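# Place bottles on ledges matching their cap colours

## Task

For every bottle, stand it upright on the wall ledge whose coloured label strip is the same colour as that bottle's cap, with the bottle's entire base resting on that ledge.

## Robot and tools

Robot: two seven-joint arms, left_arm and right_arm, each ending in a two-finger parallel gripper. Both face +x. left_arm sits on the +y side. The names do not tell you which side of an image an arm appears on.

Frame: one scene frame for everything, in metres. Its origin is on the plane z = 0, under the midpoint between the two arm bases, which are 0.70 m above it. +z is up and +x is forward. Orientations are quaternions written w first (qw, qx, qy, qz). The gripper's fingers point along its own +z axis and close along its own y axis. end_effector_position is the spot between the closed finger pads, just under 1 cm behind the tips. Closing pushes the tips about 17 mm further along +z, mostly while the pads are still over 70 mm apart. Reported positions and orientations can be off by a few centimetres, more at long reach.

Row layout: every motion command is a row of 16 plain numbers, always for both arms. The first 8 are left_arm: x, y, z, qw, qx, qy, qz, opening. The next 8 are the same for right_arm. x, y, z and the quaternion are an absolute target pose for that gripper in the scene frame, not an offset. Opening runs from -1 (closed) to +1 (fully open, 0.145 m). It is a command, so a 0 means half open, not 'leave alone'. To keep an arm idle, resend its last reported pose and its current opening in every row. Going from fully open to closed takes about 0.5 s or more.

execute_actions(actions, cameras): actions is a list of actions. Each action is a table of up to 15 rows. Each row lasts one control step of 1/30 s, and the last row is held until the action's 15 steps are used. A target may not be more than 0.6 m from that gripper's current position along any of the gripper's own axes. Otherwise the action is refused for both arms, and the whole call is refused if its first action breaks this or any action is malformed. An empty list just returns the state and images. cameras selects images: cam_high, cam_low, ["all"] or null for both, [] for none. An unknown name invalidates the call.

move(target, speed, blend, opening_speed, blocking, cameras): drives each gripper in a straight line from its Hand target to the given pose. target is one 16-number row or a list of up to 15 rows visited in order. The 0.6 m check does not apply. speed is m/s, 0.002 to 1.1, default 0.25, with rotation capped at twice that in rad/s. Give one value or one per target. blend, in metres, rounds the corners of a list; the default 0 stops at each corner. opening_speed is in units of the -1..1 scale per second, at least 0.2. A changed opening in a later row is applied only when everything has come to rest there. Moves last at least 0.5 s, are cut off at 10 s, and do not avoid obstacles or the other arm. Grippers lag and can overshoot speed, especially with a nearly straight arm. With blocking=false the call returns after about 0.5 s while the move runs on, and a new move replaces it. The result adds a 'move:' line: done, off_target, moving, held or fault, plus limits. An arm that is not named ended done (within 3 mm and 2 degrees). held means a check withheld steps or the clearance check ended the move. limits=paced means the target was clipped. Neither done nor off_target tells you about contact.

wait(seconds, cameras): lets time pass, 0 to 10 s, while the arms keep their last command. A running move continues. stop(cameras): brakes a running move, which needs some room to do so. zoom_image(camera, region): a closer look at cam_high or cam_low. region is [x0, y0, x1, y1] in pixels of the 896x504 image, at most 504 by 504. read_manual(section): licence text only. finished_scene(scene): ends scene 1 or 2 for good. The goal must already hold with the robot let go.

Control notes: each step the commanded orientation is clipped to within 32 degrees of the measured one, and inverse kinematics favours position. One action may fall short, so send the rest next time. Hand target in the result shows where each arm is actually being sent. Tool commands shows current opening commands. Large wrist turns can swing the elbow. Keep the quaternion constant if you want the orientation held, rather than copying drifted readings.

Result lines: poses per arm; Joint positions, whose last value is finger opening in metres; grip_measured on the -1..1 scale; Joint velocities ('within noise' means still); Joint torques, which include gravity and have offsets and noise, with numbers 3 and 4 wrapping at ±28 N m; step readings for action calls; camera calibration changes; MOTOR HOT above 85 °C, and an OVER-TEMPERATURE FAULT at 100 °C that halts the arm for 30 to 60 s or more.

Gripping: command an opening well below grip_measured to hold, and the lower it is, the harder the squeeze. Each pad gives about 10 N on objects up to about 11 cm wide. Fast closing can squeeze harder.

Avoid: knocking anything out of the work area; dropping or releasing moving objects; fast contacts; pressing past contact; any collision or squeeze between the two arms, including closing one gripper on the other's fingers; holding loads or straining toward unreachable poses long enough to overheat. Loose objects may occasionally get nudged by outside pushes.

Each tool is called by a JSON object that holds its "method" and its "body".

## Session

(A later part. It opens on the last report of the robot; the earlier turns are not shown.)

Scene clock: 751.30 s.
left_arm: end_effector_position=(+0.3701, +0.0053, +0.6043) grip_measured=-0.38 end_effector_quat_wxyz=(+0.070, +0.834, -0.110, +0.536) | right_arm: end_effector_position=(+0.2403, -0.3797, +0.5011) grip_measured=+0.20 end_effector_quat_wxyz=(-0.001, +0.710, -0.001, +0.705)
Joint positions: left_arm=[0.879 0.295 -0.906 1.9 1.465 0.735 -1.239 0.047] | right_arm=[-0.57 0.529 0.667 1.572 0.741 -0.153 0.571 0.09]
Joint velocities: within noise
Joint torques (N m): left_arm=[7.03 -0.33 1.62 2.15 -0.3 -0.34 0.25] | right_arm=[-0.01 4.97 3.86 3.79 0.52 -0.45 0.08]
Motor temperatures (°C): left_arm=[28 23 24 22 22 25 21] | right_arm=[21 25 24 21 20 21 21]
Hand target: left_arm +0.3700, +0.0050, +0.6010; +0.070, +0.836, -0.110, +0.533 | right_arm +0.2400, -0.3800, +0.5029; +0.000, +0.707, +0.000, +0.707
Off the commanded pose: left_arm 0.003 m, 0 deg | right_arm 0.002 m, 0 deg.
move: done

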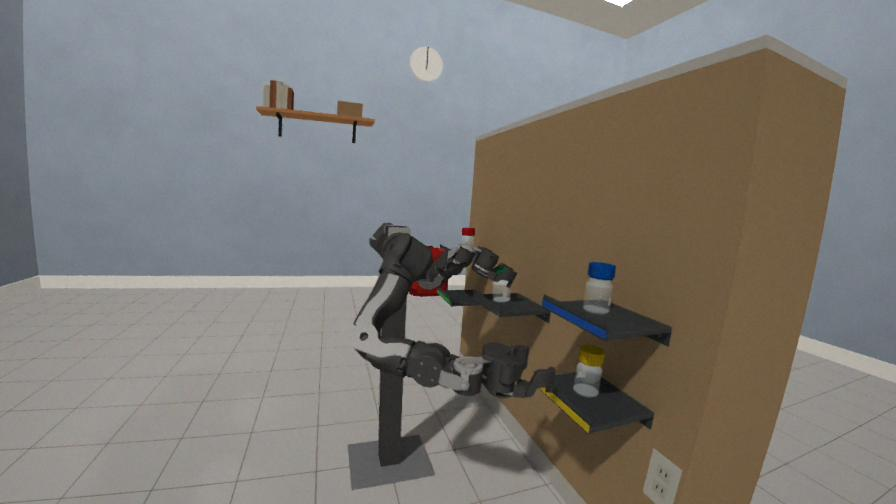

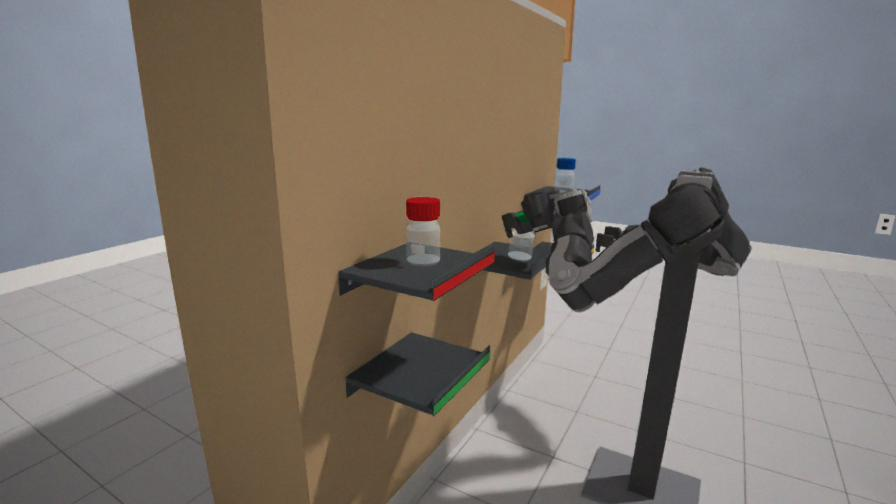

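{"method": "move", "body": {"target": [[0.37,0.005,0.598,0.0701,0.8361,-0.1101,0.5327,-0.65,0.24,-0.38,0.503,0,0.7071,0,0.7071,0.2],[0.37,0.005,0.598,0.0701,0.8361,-0.1101,0.5327,0.2,0.24,-0.38,0.503,0,0.7071,0,0.7071,0.2]], "speed": 0.02, "opening_speed": 0.3}}

{"method": "zoom_image", "body": {"camera": "cam_low", "region": [460, 170, 560, 280]}}

{"method": "zoom_image", "body": {"camera": "cam_high", "region": [450, 220, 560, 330]}}

Scene clock: 766.00 s.
left_arm: end_effector_position=(+0.3702, +0.0053, +0.6011) grip_measured=+0.20 end_effector_quat_wxyz=(+0.070, +0.834, -0.109, +0.536) | right_arm: end_effector_position=(+0.2403, -0.3798, +0.5012) grip_measured=+0.20 end_effector_quat_wxyz=(-0.001, +0.710, -0.001, +0.705)
Joint positions: left_arm=[0.868 0.296 -0.908 1.898 1.448 0.731 -1.226 0.09] | right_arm=[-0.57 0.529 0.668 1.572 0.741 -0.153 0.571 0.09]
Joint velocities: within noise
Joint torques (N m): left_arm=[7.11 -0.38 1.7 2.26 -0.27 -0.32 0.22] | right_arm=[0.15 4.97 3.79 3.85 0.51 -0.45 0.08]
Motor temperatures (°C): left_arm=[27 23 24 22 22 25 21] | right_arm=[21 25 24 22 20 21 21]
Hand target: left_arm +0.3700, +0.0051, +0.5980; +0.070, +0.836, -0.110, +0.533 | right_arm +0.2399, -0.3801, +0.5029; +0.000, +0.707, +0.000, +0.707
Off the commanded pose: left_arm 0.003 m, 0 deg | right_arm 0.002 m, 0 deg.
move: done

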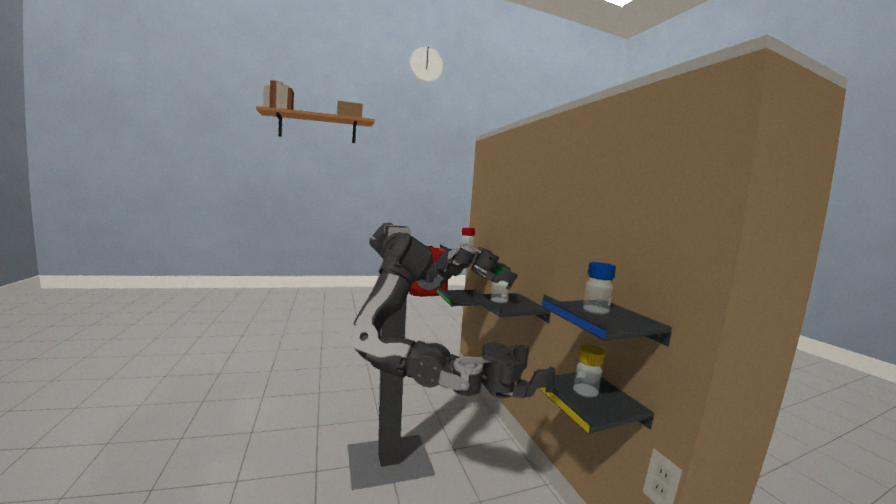

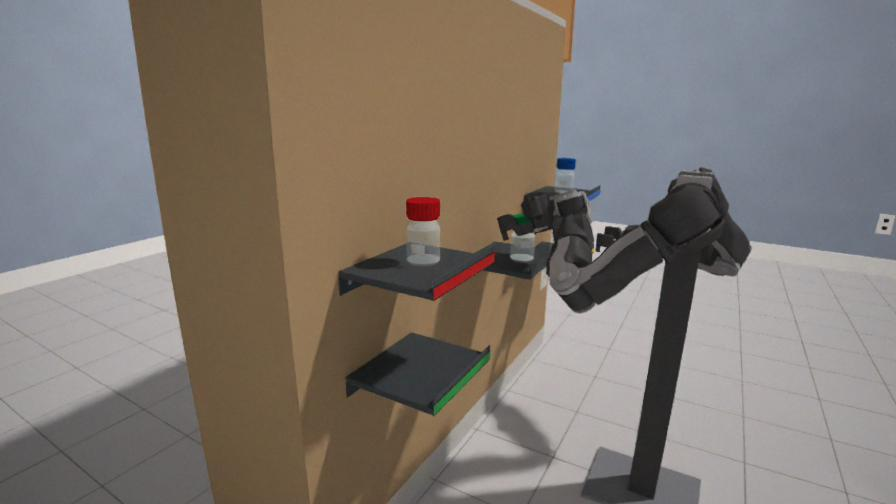

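Scaled by 4.582 from the camera's 896x504 image, which has a finer 1280x720 frame.

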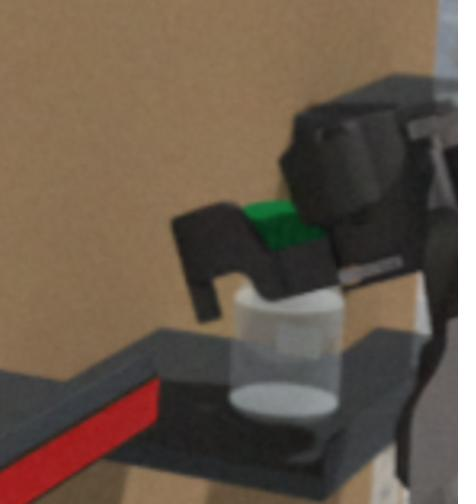

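Scaled by 4.582 from the camera's 896x504 image, which has a finer 1280x720 frame.

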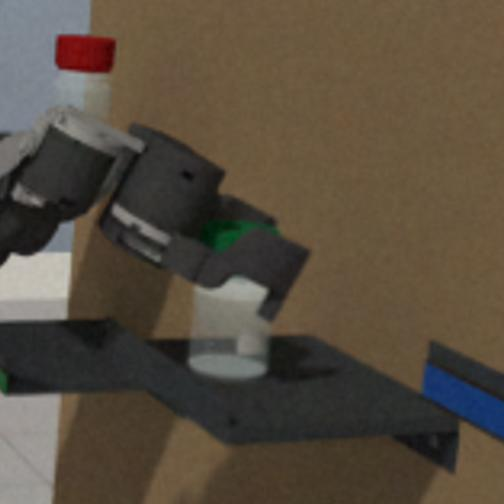

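{"method": "move", "body": {"target": [[0.275,0.032,0.65,0.0701,0.8361,-0.1101,0.5327,0.6,0.24,-0.38,0.503,0,0.7071,0,0.7071,0.2],[0.268,0.039,0.603,0.0923,0.7011,-0.0923,0.7011,0.6,0.24,-0.38,0.503,0,0.7071,0,0.7071,0.2],[0.360,0.0145,0.603,0.0923,0.7011,-0.0923,0.7011,0.6,0.24,-0.38,0.503,0,0.7071,0,0.7071,0.2]], "speed": [0.1,0.15,0.1]}}

{"method": "zoom_image", "body": {"camera": "cam_low", "region": [460, 170, 560, 280]}}

{"method": "zoom_image", "body": {"camera": "cam_high", "region": [450, 220, 560, 330]}}

Scene clock: 786.23 s.
left_arm: end_effector_position=(+0.3599, +0.0152, +0.6035) grip_measured=+0.60 end_effector_quat_wxyz=(+0.090, +0.701, -0.092, +0.702) | right_arm: end_effector_position=(+0.2403, -0.3797, +0.5011) grip_measured=+0.20 end_effector_quat_wxyz=(-0.001, +0.710, -0.001, +0.705)
Joint positions: left_arm=[0.8 0.501 -1.192 1.962 0.932 0.193 -1.009 0.119] | right_arm=[-0.57 0.529 0.667 1.572 0.741 -0.153 0.571 0.09]
Joint velocities: within noise
Joint torques (N m): left_arm=[7.27 -0.09 2.48 2.95 -0.25 -0.47 0.23] | right_arm=[0.15 4.97 3.84 3.77 0.53 -0.44 0.06]
Motor temperatures (°C): left_arm=[27 22 24 22 22 25 21] | right_arm=[20 25 24 22 20 21 21]
Hand target: left_arm +0.3600, +0.0146, +0.6029; +0.092, +0.701, -0.092, +0.701 | right_arm +0.2400, -0.3800, +0.5029; +0.000, +0.707, +0.000, +0.707
Off the commanded pose: left_arm 0.001 m, 0 deg | right_arm 0.002 m, 0 deg.
move: done

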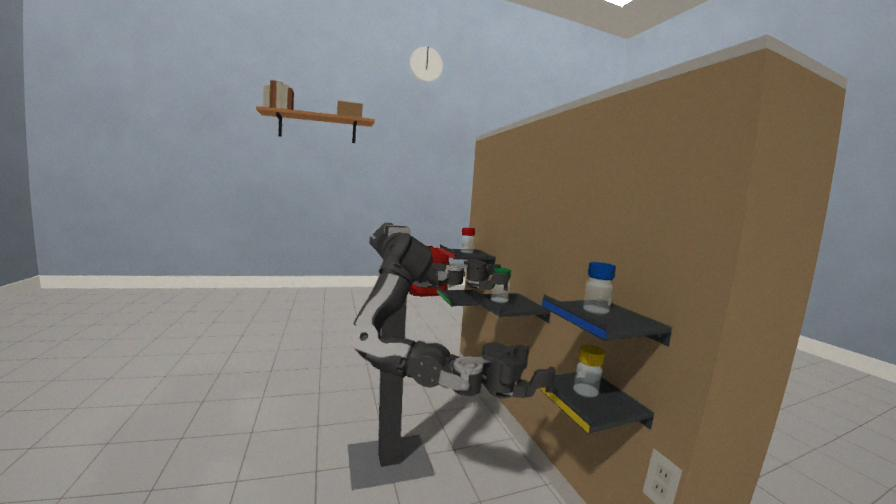

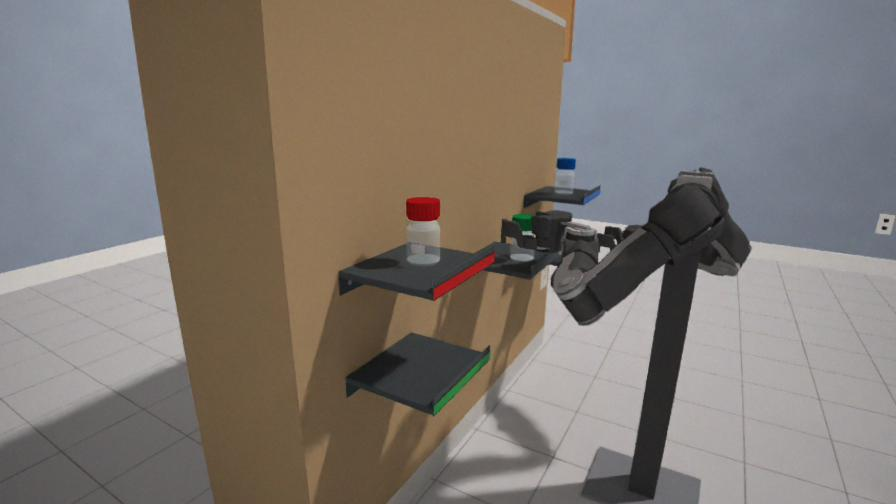

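Scaled by 4.582 from the camera's 896x504 image, which has a finer 1280x720 frame.

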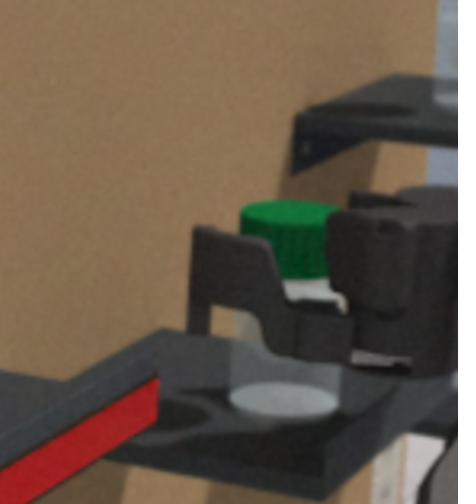

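Scaled by 4.582 from the camera's 896x504 image, which has a finer 1280x720 frame.

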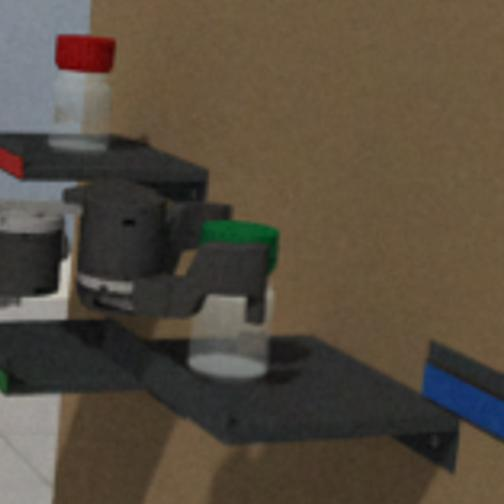

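{"method": "move", "body": {"target": [[0.360,0.0145,0.601,0.0923,0.7011,-0.0923,0.7011,-0.95,0.24,-0.38,0.503,0,0.7071,0,0.7071,0.2]], "opening_speed": 1.2}}

{"method": "zoom_image", "body": {"camera": "cam_low", "region": [460, 170, 560, 280]}}

{"method": "move", "body": {"target": [[0.365,0.0145,0.64,0.0923,0.7011,-0.0923,0.7011,-0.95,0.24,-0.38,0.503,0,0.7071,0,0.7071,0.2],[0.38,0.2,0.64,0,0.7071,0,0.7071,-0.95,0.24,-0.38,0.503,0,0.7071,0,0.7071,0.2]], "speed": 0.12}}

{"method": "zoom_image", "body": {"camera": "cam_low", "region": [430, 200, 550, 310]}}

Scene clock: 798.50 s.
left_arm: end_effector_position=(+0.3600, +0.0147, +0.6043) grip_measured=-0.30 end_effector_quat_wxyz=(+0.093, +0.699, -0.091, +0.704) | right_arm: end_effector_position=(+0.2403, -0.3798, +0.5012) grip_measured=+0.20 end_effector_quat_wxyz=(-0.001, +0.710, -0.001, +0.705)
Joint positions: left_arm=[0.8 0.501 -1.192 1.96 0.93 0.184 -1.003 0.053] | right_arm=[-0.57 0.529 0.668 1.572 0.741 -0.153 0.571 0.09]
Joint velocities: within noise
Joint torques (N m): left_arm=[6.47 0.07 1.76 2.43 -0.34 -0.44 0.15] | right_arm=[0.17 5 3.92 3.77 0.51 -0.44 0.04]
Motor temperatures (°C): left_arm=[27 22 24 22 22 25 21] | right_arm=[20 25 24 22 20 21 21]
Hand target: left_arm +0.3600, +0.0145, +0.6010; +0.092, +0.701, -0.092, +0.701 | right_arm +0.2399, -0.3801, +0.5029; +0.000, +0.707, +0.000, +0.707
Off the commanded pose: left_arm 0.003 m, 0 deg | right_arm 0.002 m, 0 deg.
move: done

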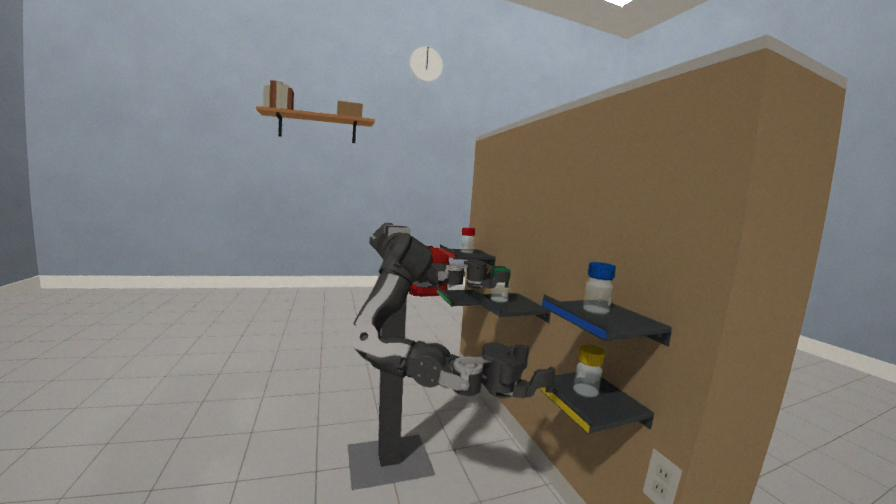

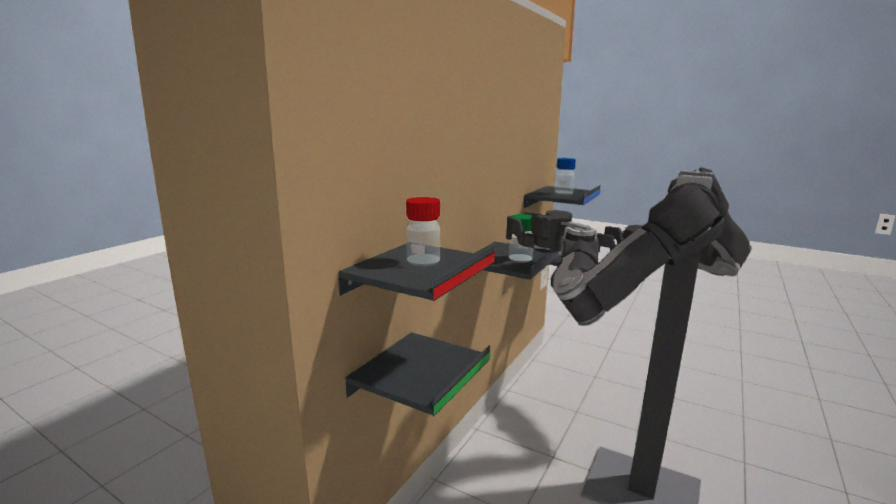

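Scaled by 4.582 from the camera's 896x504 image, which has a finer 1280x720 frame.

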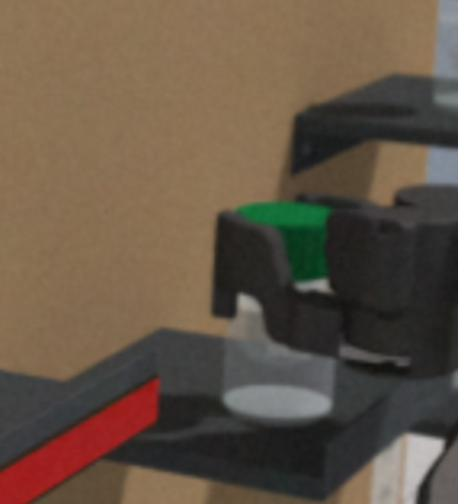

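Scene clock: 800.83 s.
left_arm: end_effector_position=(+0.3799, +0.2016, +0.6382) grip_measured=-0.30 end_effector_quat_wxyz=(-0.004, +0.710, +0.000, +0.704) | right_arm: end_effector_position=(+0.2403, -0.3798, +0.5012) grip_measured=+0.20 end_effector_quat_wxyz=(-0.001, +0.710, -0.001, +0.705)
Joint positions: left_arm=[0.782 1.143 -0.942 2.037 1.257 0.047 -0.795 0.053] | right_arm=[-0.57 0.529 0.668 1.572 0.741 -0.153 0.571 0.09]
Joint velocities: within noise
Joint torques (N m): left_arm=[6.53 2.44 3.29 2.06 -0.34 -0.76 0.2] | right_arm=[0.01 4.95 3.82 3.82 0.52 -0.46 0.05]
Motor temperatures (°C): left_arm=[27 22 24 22 22 25 21] | right_arm=[20 25 24 22 20 21 21]
Hand target: left_arm +0.3800, +0.2000, +0.6400; +0.000, +0.707, +0.000, +0.707 | right_arm +0.2399, -0.3801, +0.5029; +0.000, +0.707, +0.000, +0.707
Off the commanded pose: left_arm 0.002 m, 1 deg | right_arm 0.002 m, 0 deg.
move: done

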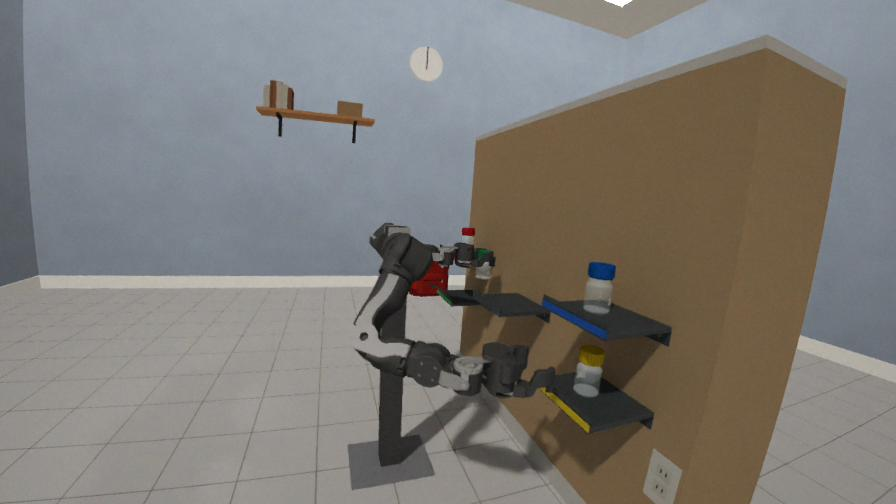

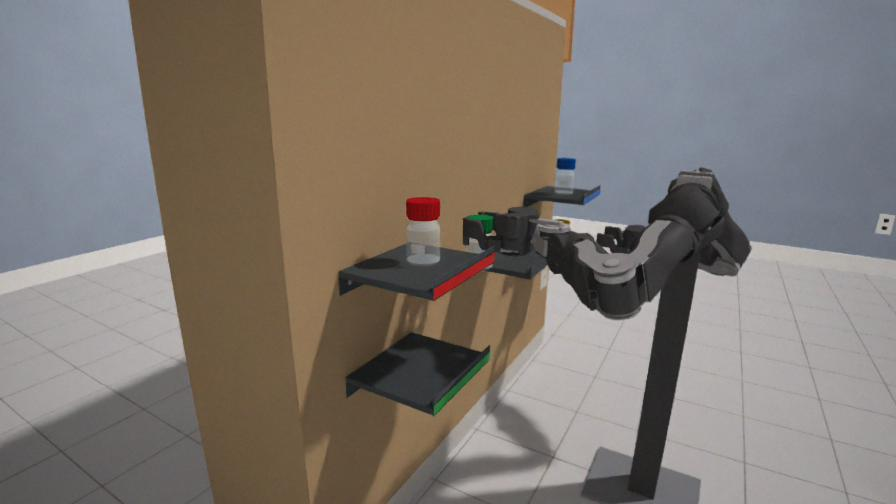

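Scaled by 4.200 from the camera's 896x504 image, which has a finer 1280x720 frame.

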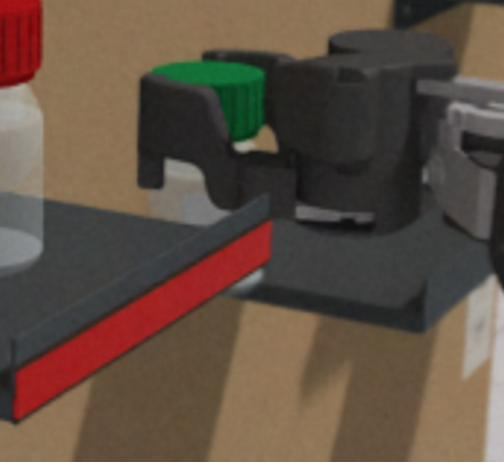

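{"method": "move", "body": {"target": [[0.38,0.195,0.532,0,0.7071,0,0.7071,-0.95,0.24,-0.38,0.503,0,0.7071,0,0.7071,0.2]], "speed": 0.12}}

{"method": "zoom_image", "body": {"camera": "cam_low", "region": [330, 240, 530, 410]}}

{"method": "zoom_image", "body": {"camera": "cam_high", "region": [420, 240, 520, 310]}}

Scene clock: 812.43 s.
left_arm: end_effector_position=(+0.3793, +0.1961, +0.5295) grip_measured=-0.30 end_effector_quat_wxyz=(-0.003, +0.712, +0.001, +0.703) | right_arm: end_effector_position=(+0.2403, -0.3797, +0.5011) grip_measured=+0.20 end_effector_quat_wxyz=(-0.001, +0.710, -0.001, +0.705)
Joint positions: left_arm=[0.529 0.974 -1.062 1.777 0.967 -0.262 -0.744 0.053] | right_arm=[-0.57 0.529 0.667 1.572 0.741 -0.153 0.571 0.09]
Joint velocities: within noise
Joint torques (N m): left_arm=[6.87 2.99 2.93 2.88 -0.4 -0.77 0.23] | right_arm=[-0.01 4.97 3.89 3.75 0.5 -0.45 0.05]
Motor temperatures (°C): left_arm=[27 22 25 22 22 25 21] | right_arm=[20 25 24 22 20 21 21]
Hand target: left_arm +0.3799, +0.1950, +0.5319; +0.000, +0.707, +0.000, +0.707 | right_arm +0.2400, -0.3800, +0.5029; +0.000, +0.707, +0.000, +0.707
Off the commanded pose: left_arm 0.003 m, 1 deg | right_arm 0.002 m, 0 deg.
move: done

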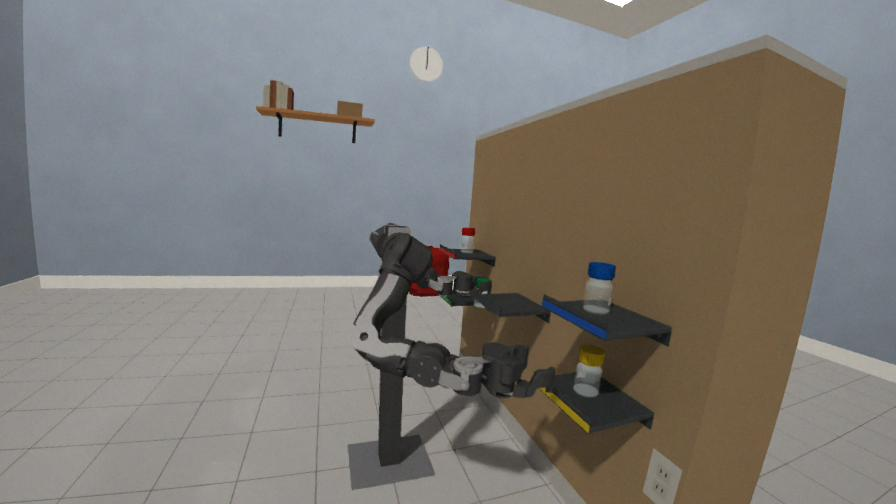

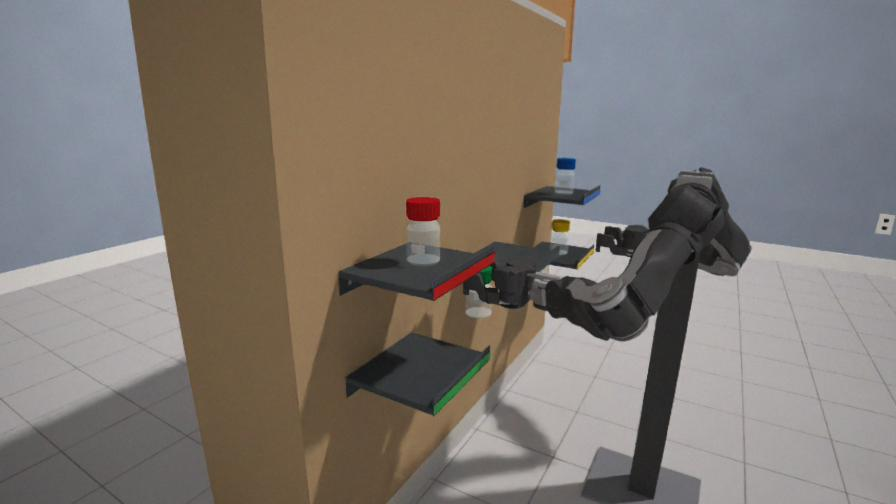

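Scaled by 2.520 from the camera's 896x504 image, which has a finer 1280x720 frame.

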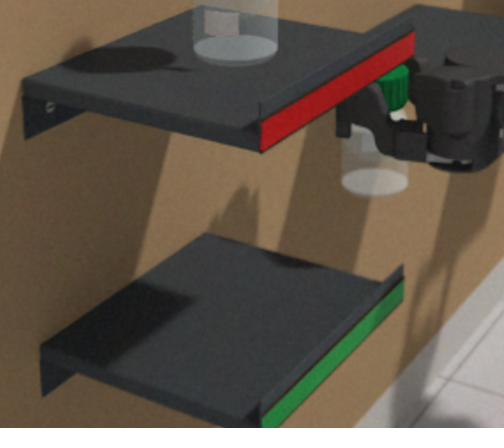

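Scaled by 5.040 from the camera's 896x504 image, which has a finer 1280x720 frame.

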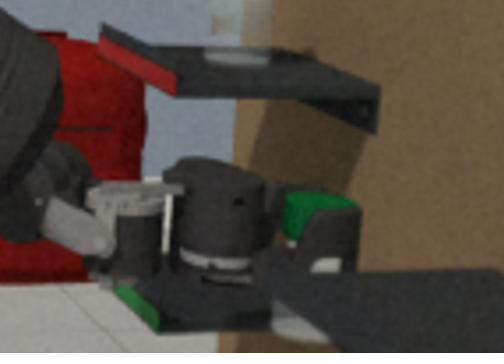

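{"method": "move", "body": {"target": [[0.38,0.392,0.532,0,0.7071,0,0.7071,-0.95,0.24,-0.38,0.503,0,0.7071,0,0.7071,0.2],[0.38,0.392,0.513,0,0.7071,0,0.7071,-0.95,0.24,-0.38,0.503,0,0.7071,0,0.7071,0.2]], "speed": [0.12,0.08]}}

{"method": "zoom_image", "body": {"camera": "cam_low", "region": [330, 260, 530, 430]}}

{"method": "zoom_image", "body": {"camera": "cam_high", "region": [420, 240, 520, 310]}}

Scene clock: 821.03 s.
left_arm: end_effector_position=(+0.3805, +0.3942, +0.5160) grip_measured=-0.30 end_effector_quat_wxyz=(-0.003, +0.706, +0.002, +0.709) | right_arm: end_effector_position=(+0.2403, -0.3798, +0.5012) grip_measured=+0.20 end_effector_quat_wxyz=(-0.001, +0.710, -0.001, +0.705)
Joint positions: left_arm=[0.495 1.214 -0.997 1.109 1.474 -0.559 0.176 0.053] | right_arm=[-0.57 0.529 0.668 1.572 0.741 -0.153 0.571 0.09]
Joint velocities: within noise
Joint torques (N m): left_arm=[5.16 6.11 2.21 0.62 0.17 -0.72 0.19] | right_arm=[0.04 5.05 3.9 3.74 0.5 -0.44 0.05]
Motor temperatures (°C): left_arm=[27 23 25 22 22 25 21] | right_arm=[20 25 24 22 20 21 21]
Hand target: left_arm +0.3800, +0.3920, +0.5131; +0.000, +0.707, +0.000, +0.707 | right_arm +0.2399, -0.3801, +0.5029; +0.000, +0.707, +0.000, +0.707
Off the commanded pose: left_arm 0.004 m, 0 deg | right_arm 0.002 m, 0 deg.
move: off_target (left_arm)

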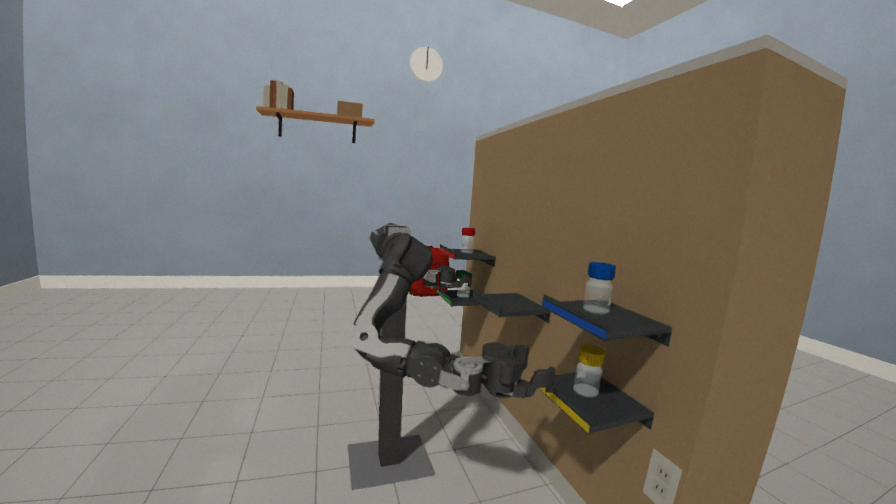

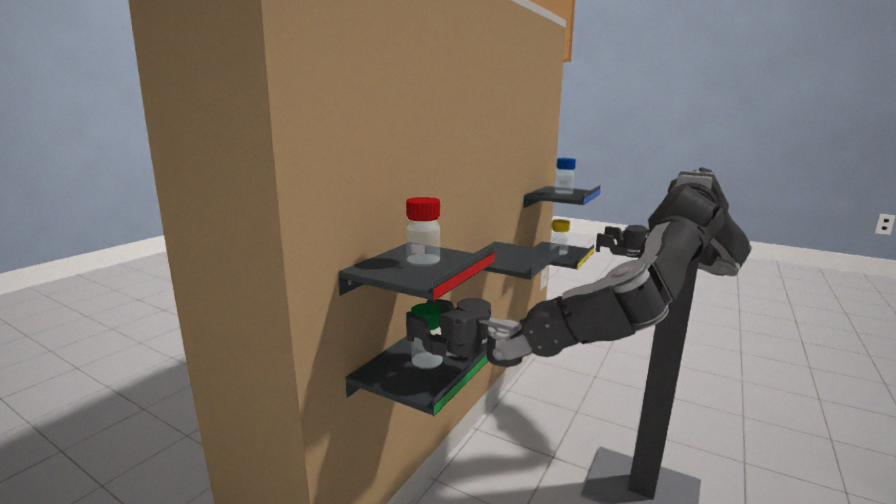

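Scaled by 2.520 from the camera's 896x504 image, which has a finer 1280x720 frame.

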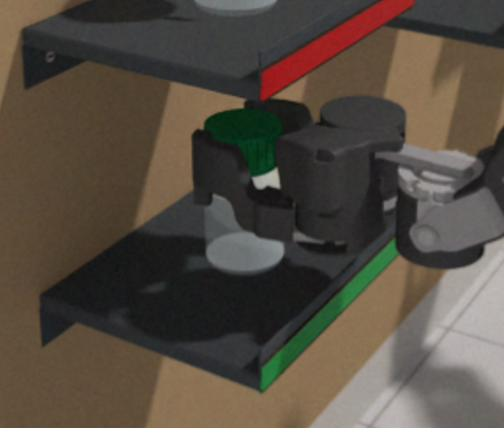

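Scaled by 5.040 from the camera's 896x504 image, which has a finer 1280x720 frame.

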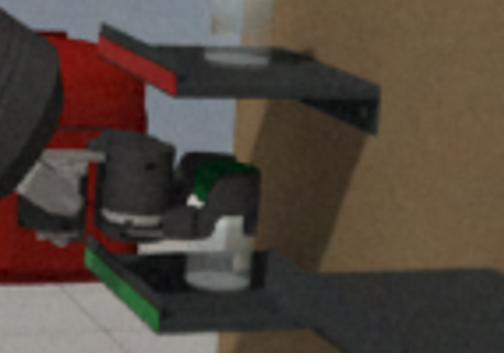

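Good. Lower slowly to contact (~0.507).

{"method": "move", "body": {"target": [[0.38,0.392,0.506,0,0.7071,0,0.7071,-0.95,0.24,-0.38,0.503,0,0.7071,0,0.7071,0.2],[0.38,0.392,0.502,0,0.7071,0,0.7071,-0.95,0.24,-0.38,0.503,0,0.7071,0,0.7071,0.2]], "speed": 0.025}}

{"method": "zoom_image", "body": {"camera": "cam_low", "region": [330, 260, 530, 430]}}

Scene clock: 828.03 s.
left_arm: end_effector_position=(+0.3814, +0.3953, +0.5143) grip_measured=-0.31 end_effector_quat_wxyz=(-0.005, +0.692, +0.001, +0.722) | right_arm: end_effector_position=(+0.2403, -0.3797, +0.5011) grip_measured=+0.20 end_effector_quat_wxyz=(-0.001, +0.710, -0.001, +0.705)
Joint positions: left_arm=[0.497 1.183 -1.004 1.065 1.476 -0.609 0.196 0.053] | right_arm=[-0.57 0.529 0.667 1.572 0.741 -0.153 0.571 0.09]
Joint velocities: within noise
Joint torques (N m): left_arm=[4.21 5.16 0.64 0.1 0.13 0.1 0.15] | right_arm=[-0.01 4.97 3.9 3.78 0.5 -0.43 0.05]
Motor temperatures (°C): left_arm=[27 23 25 21 22 25 21] | right_arm=[20 25 24 22 20 21 21]
Hand target: left_arm +0.3796, +0.3920, +0.5021; +0.000, +0.707, +0.000, +0.707 | right_arm +0.2400, -0.3800, +0.5029; +0.000, +0.707, +0.000, +0.707
Off the commanded pose: left_arm 0.013 m, 2 deg | right_arm 0.002 m, 0 deg.
move: off_target (left_arm)

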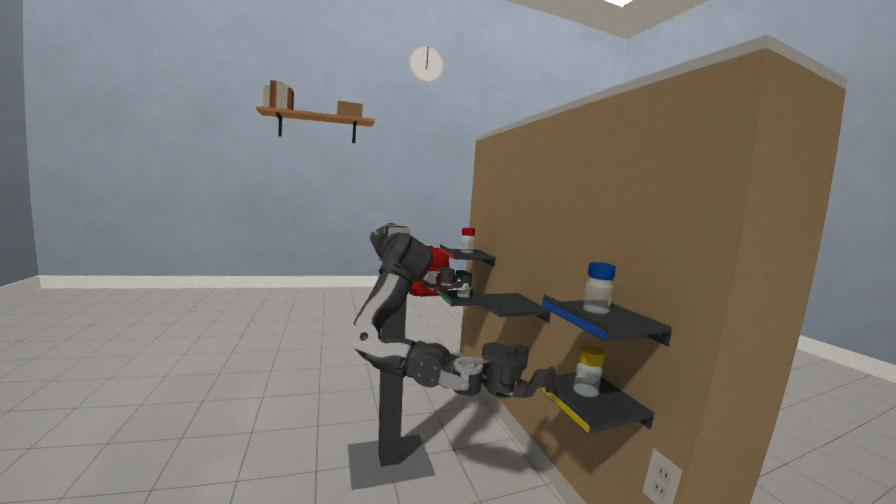

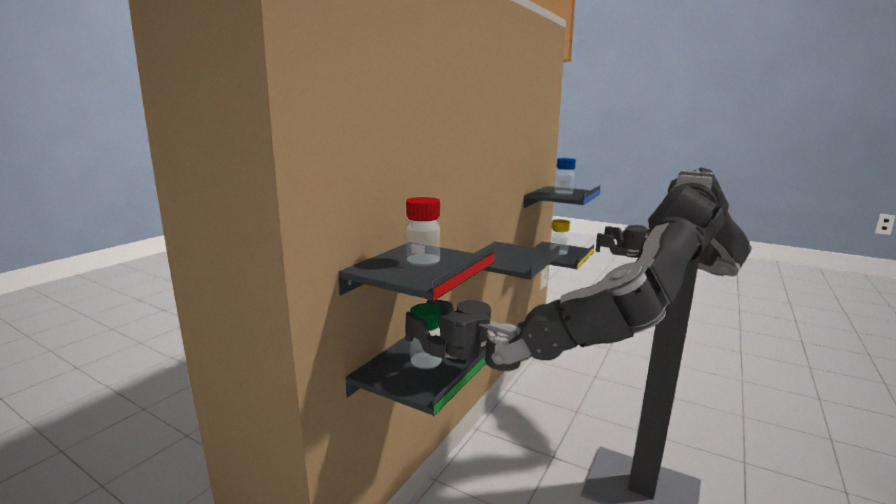

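Scaled by 2.520 from the camera's 896x504 image, which has a finer 1280x720 frame.

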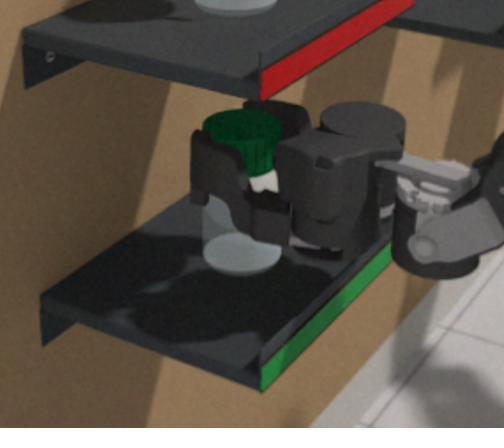

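{"method": "move", "body": {"target": [[0.381,0.394,0.512,0,0.7071,0,0.7071,-0.95,0.24,-0.38,0.503,0,0.7071,0,0.7071,0.2],[0.381,0.394,0.512,0,0.7071,0,0.7071,0.2,0.24,-0.38,0.503,0,0.7071,0,0.7071,0.2]], "speed": 0.03, "opening_speed": 0.5}}

{"method": "zoom_image", "body": {"camera": "cam_low", "region": [330, 260, 530, 430]}}

Scene clock: 839.33 s.
left_arm: end_effector_position=(+0.3815, +0.3945, +0.5140) grip_measured=+0.20 end_effector_quat_wxyz=(+0.000, +0.704, +0.000, +0.710) | right_arm: end_effector_position=(+0.2403, -0.3797, +0.5011) grip_measured=+0.20 end_effector_quat_wxyz=(-0.001, +0.710, -0.001, +0.705)
Joint positions: left_arm=[0.504 1.201 -1.007 1.085 1.481 -0.565 0.196 0.09] | right_arm=[-0.57 0.529 0.667 1.572 0.741 -0.153 0.571 0.09]
Joint velocities: within noise
Joint torques (N m): left_arm=[5.55 7.11 2.24 1.14 0.18 -0.51 0.05] | right_arm=[-0.04 4.92 3.86 3.75 0.49 -0.43 0.05]
Motor temperatures (°C): left_arm=[26 24 25 21 22 25 21] | right_arm=[20 25 24 22 20 21 21]
Hand target: left_arm +0.3810, +0.3941, +0.5120; +0.000, +0.707, +0.000, +0.707 | right_arm +0.2400, -0.3800, +0.5029; +0.000, +0.707, +0.000, +0.707
Off the commanded pose: left_arm 0.002 m, 0 deg | right_arm 0.002 m, 0 deg.
move: done

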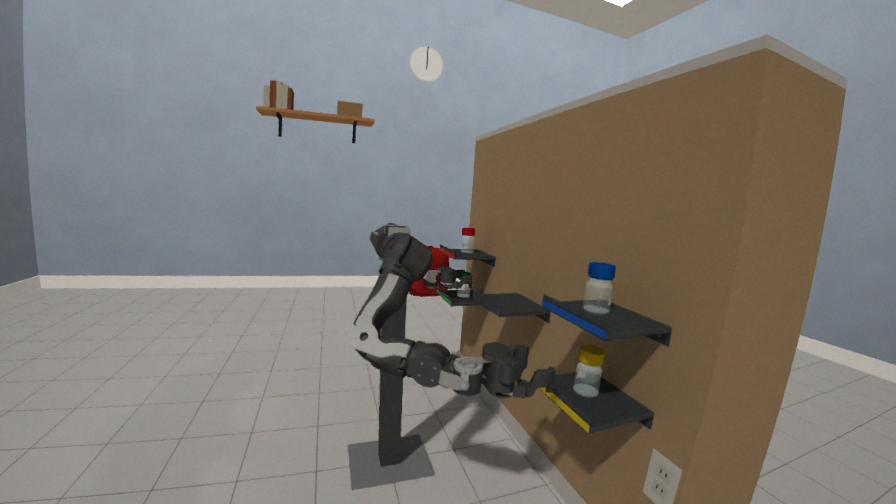

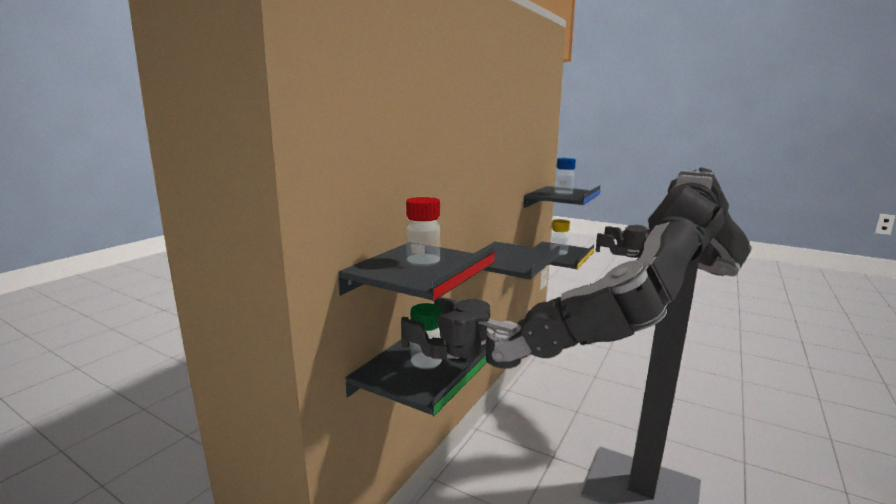

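Scaled by 2.520 from the camera's 896x504 image, which has a finer 1280x720 frame.

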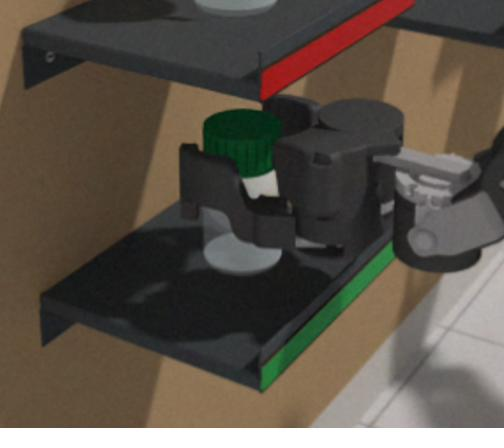

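Standing. Retreat both arms.

{"method": "move", "body": {"target": [[0.25,0.394,0.516,0,0.7071,0,0.7071,0.2,0.24,-0.38,0.503,0,0.7071,0,0.7071,0.2]], "speed": 0.12}}

{"method": "zoom_image", "body": {"camera": "cam_low", "region": [330, 180, 530, 430]}}

{"method": "zoom_image", "body": {"camera": "cam_high", "region": [420, 210, 700, 440]}}

Scene clock: 848.67 s.
left_arm: end_effector_position=(+0.2507, +0.3956, +0.5185) grip_measured=+0.20 end_effector_quat_wxyz=(-0.034, +0.779, -0.008, +0.626) | right_arm: end_effector_position=(+0.2403, -0.3798, +0.5012) grip_measured=+0.20 end_effector_quat_wxyz=(-0.001, +0.709, -0.001, +0.705)
Joint positions: left_arm=[0.56 1.778 -1.564 1.686 1.586 -0.786 0.031 0.09] | right_arm=[-0.57 0.529 0.668 1.572 0.741 -0.153 0.571 0.09]
Joint velocities: within noise
Joint torques (N m): left_arm=[1.78 5.82 1.35 -0.14 0.16 -0.68 0.19] | right_arm=[0.09 4.97 3.84 3.74 0.51 -0.43 0.08]
Motor temperatures (°C): left_arm=[26 25 25 21 22 25 21] | right_arm=[20 25 24 22 20 21 21]
Hand target: left_arm +0.2503, +0.3939, +0.5162; -0.030, +0.781, -0.009, +0.624 | right_arm +0.2400, -0.3800, +0.5029; +0.000, +0.707, +0.000, +0.707
Off the commanded pose: left_arm 0.003 m, 13 deg | right_arm 0.002 m, 0 deg.
joint sent to its limit (left arm) — joint 3 (upper arm roll), lower limit; joint 5 (forearm roll), upper limit; joint 6 (wrist pitch), lower limit. The joint targets are off in orientation, not in position.
move: off_target (left_arm)

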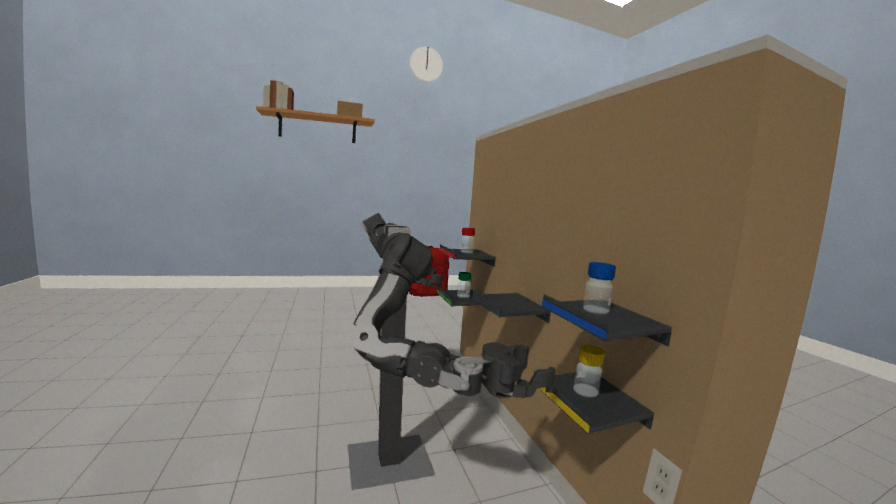

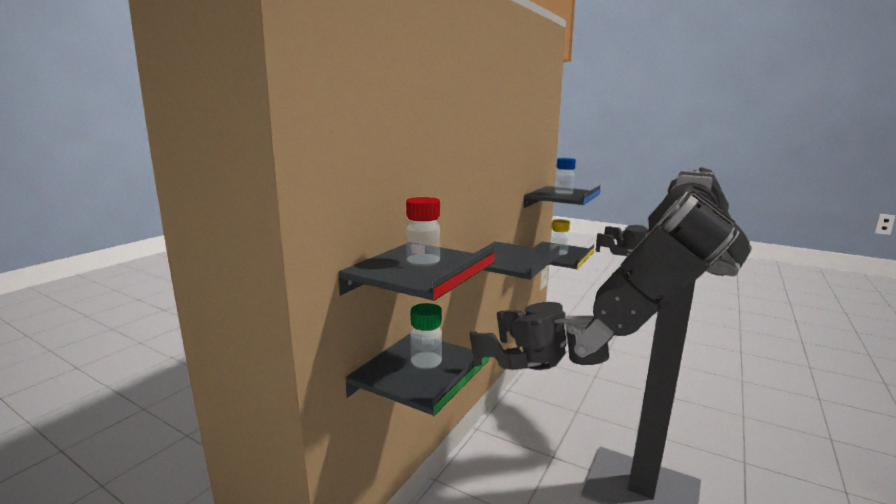

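Scaled by 2.016 from the camera's 896x504 image, which has a finer 1280x720 frame.

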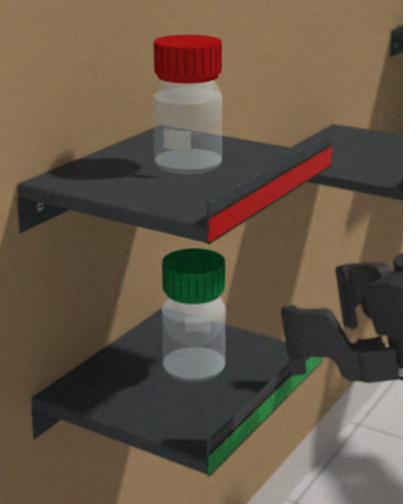

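Scaled by 1.800 from the camera's 896x504 image, which has a finer 1280x720 frame.

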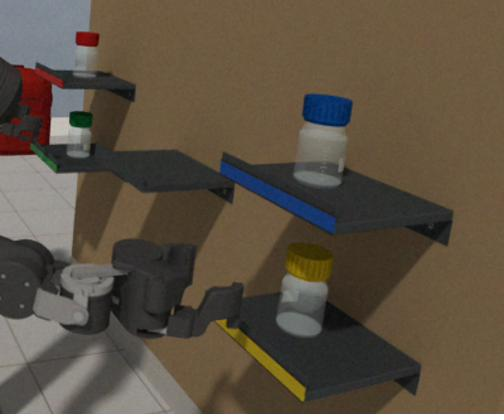

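{"method": "finished_scene", "body": {"scene": 2}}

The scene is finished: the task was done.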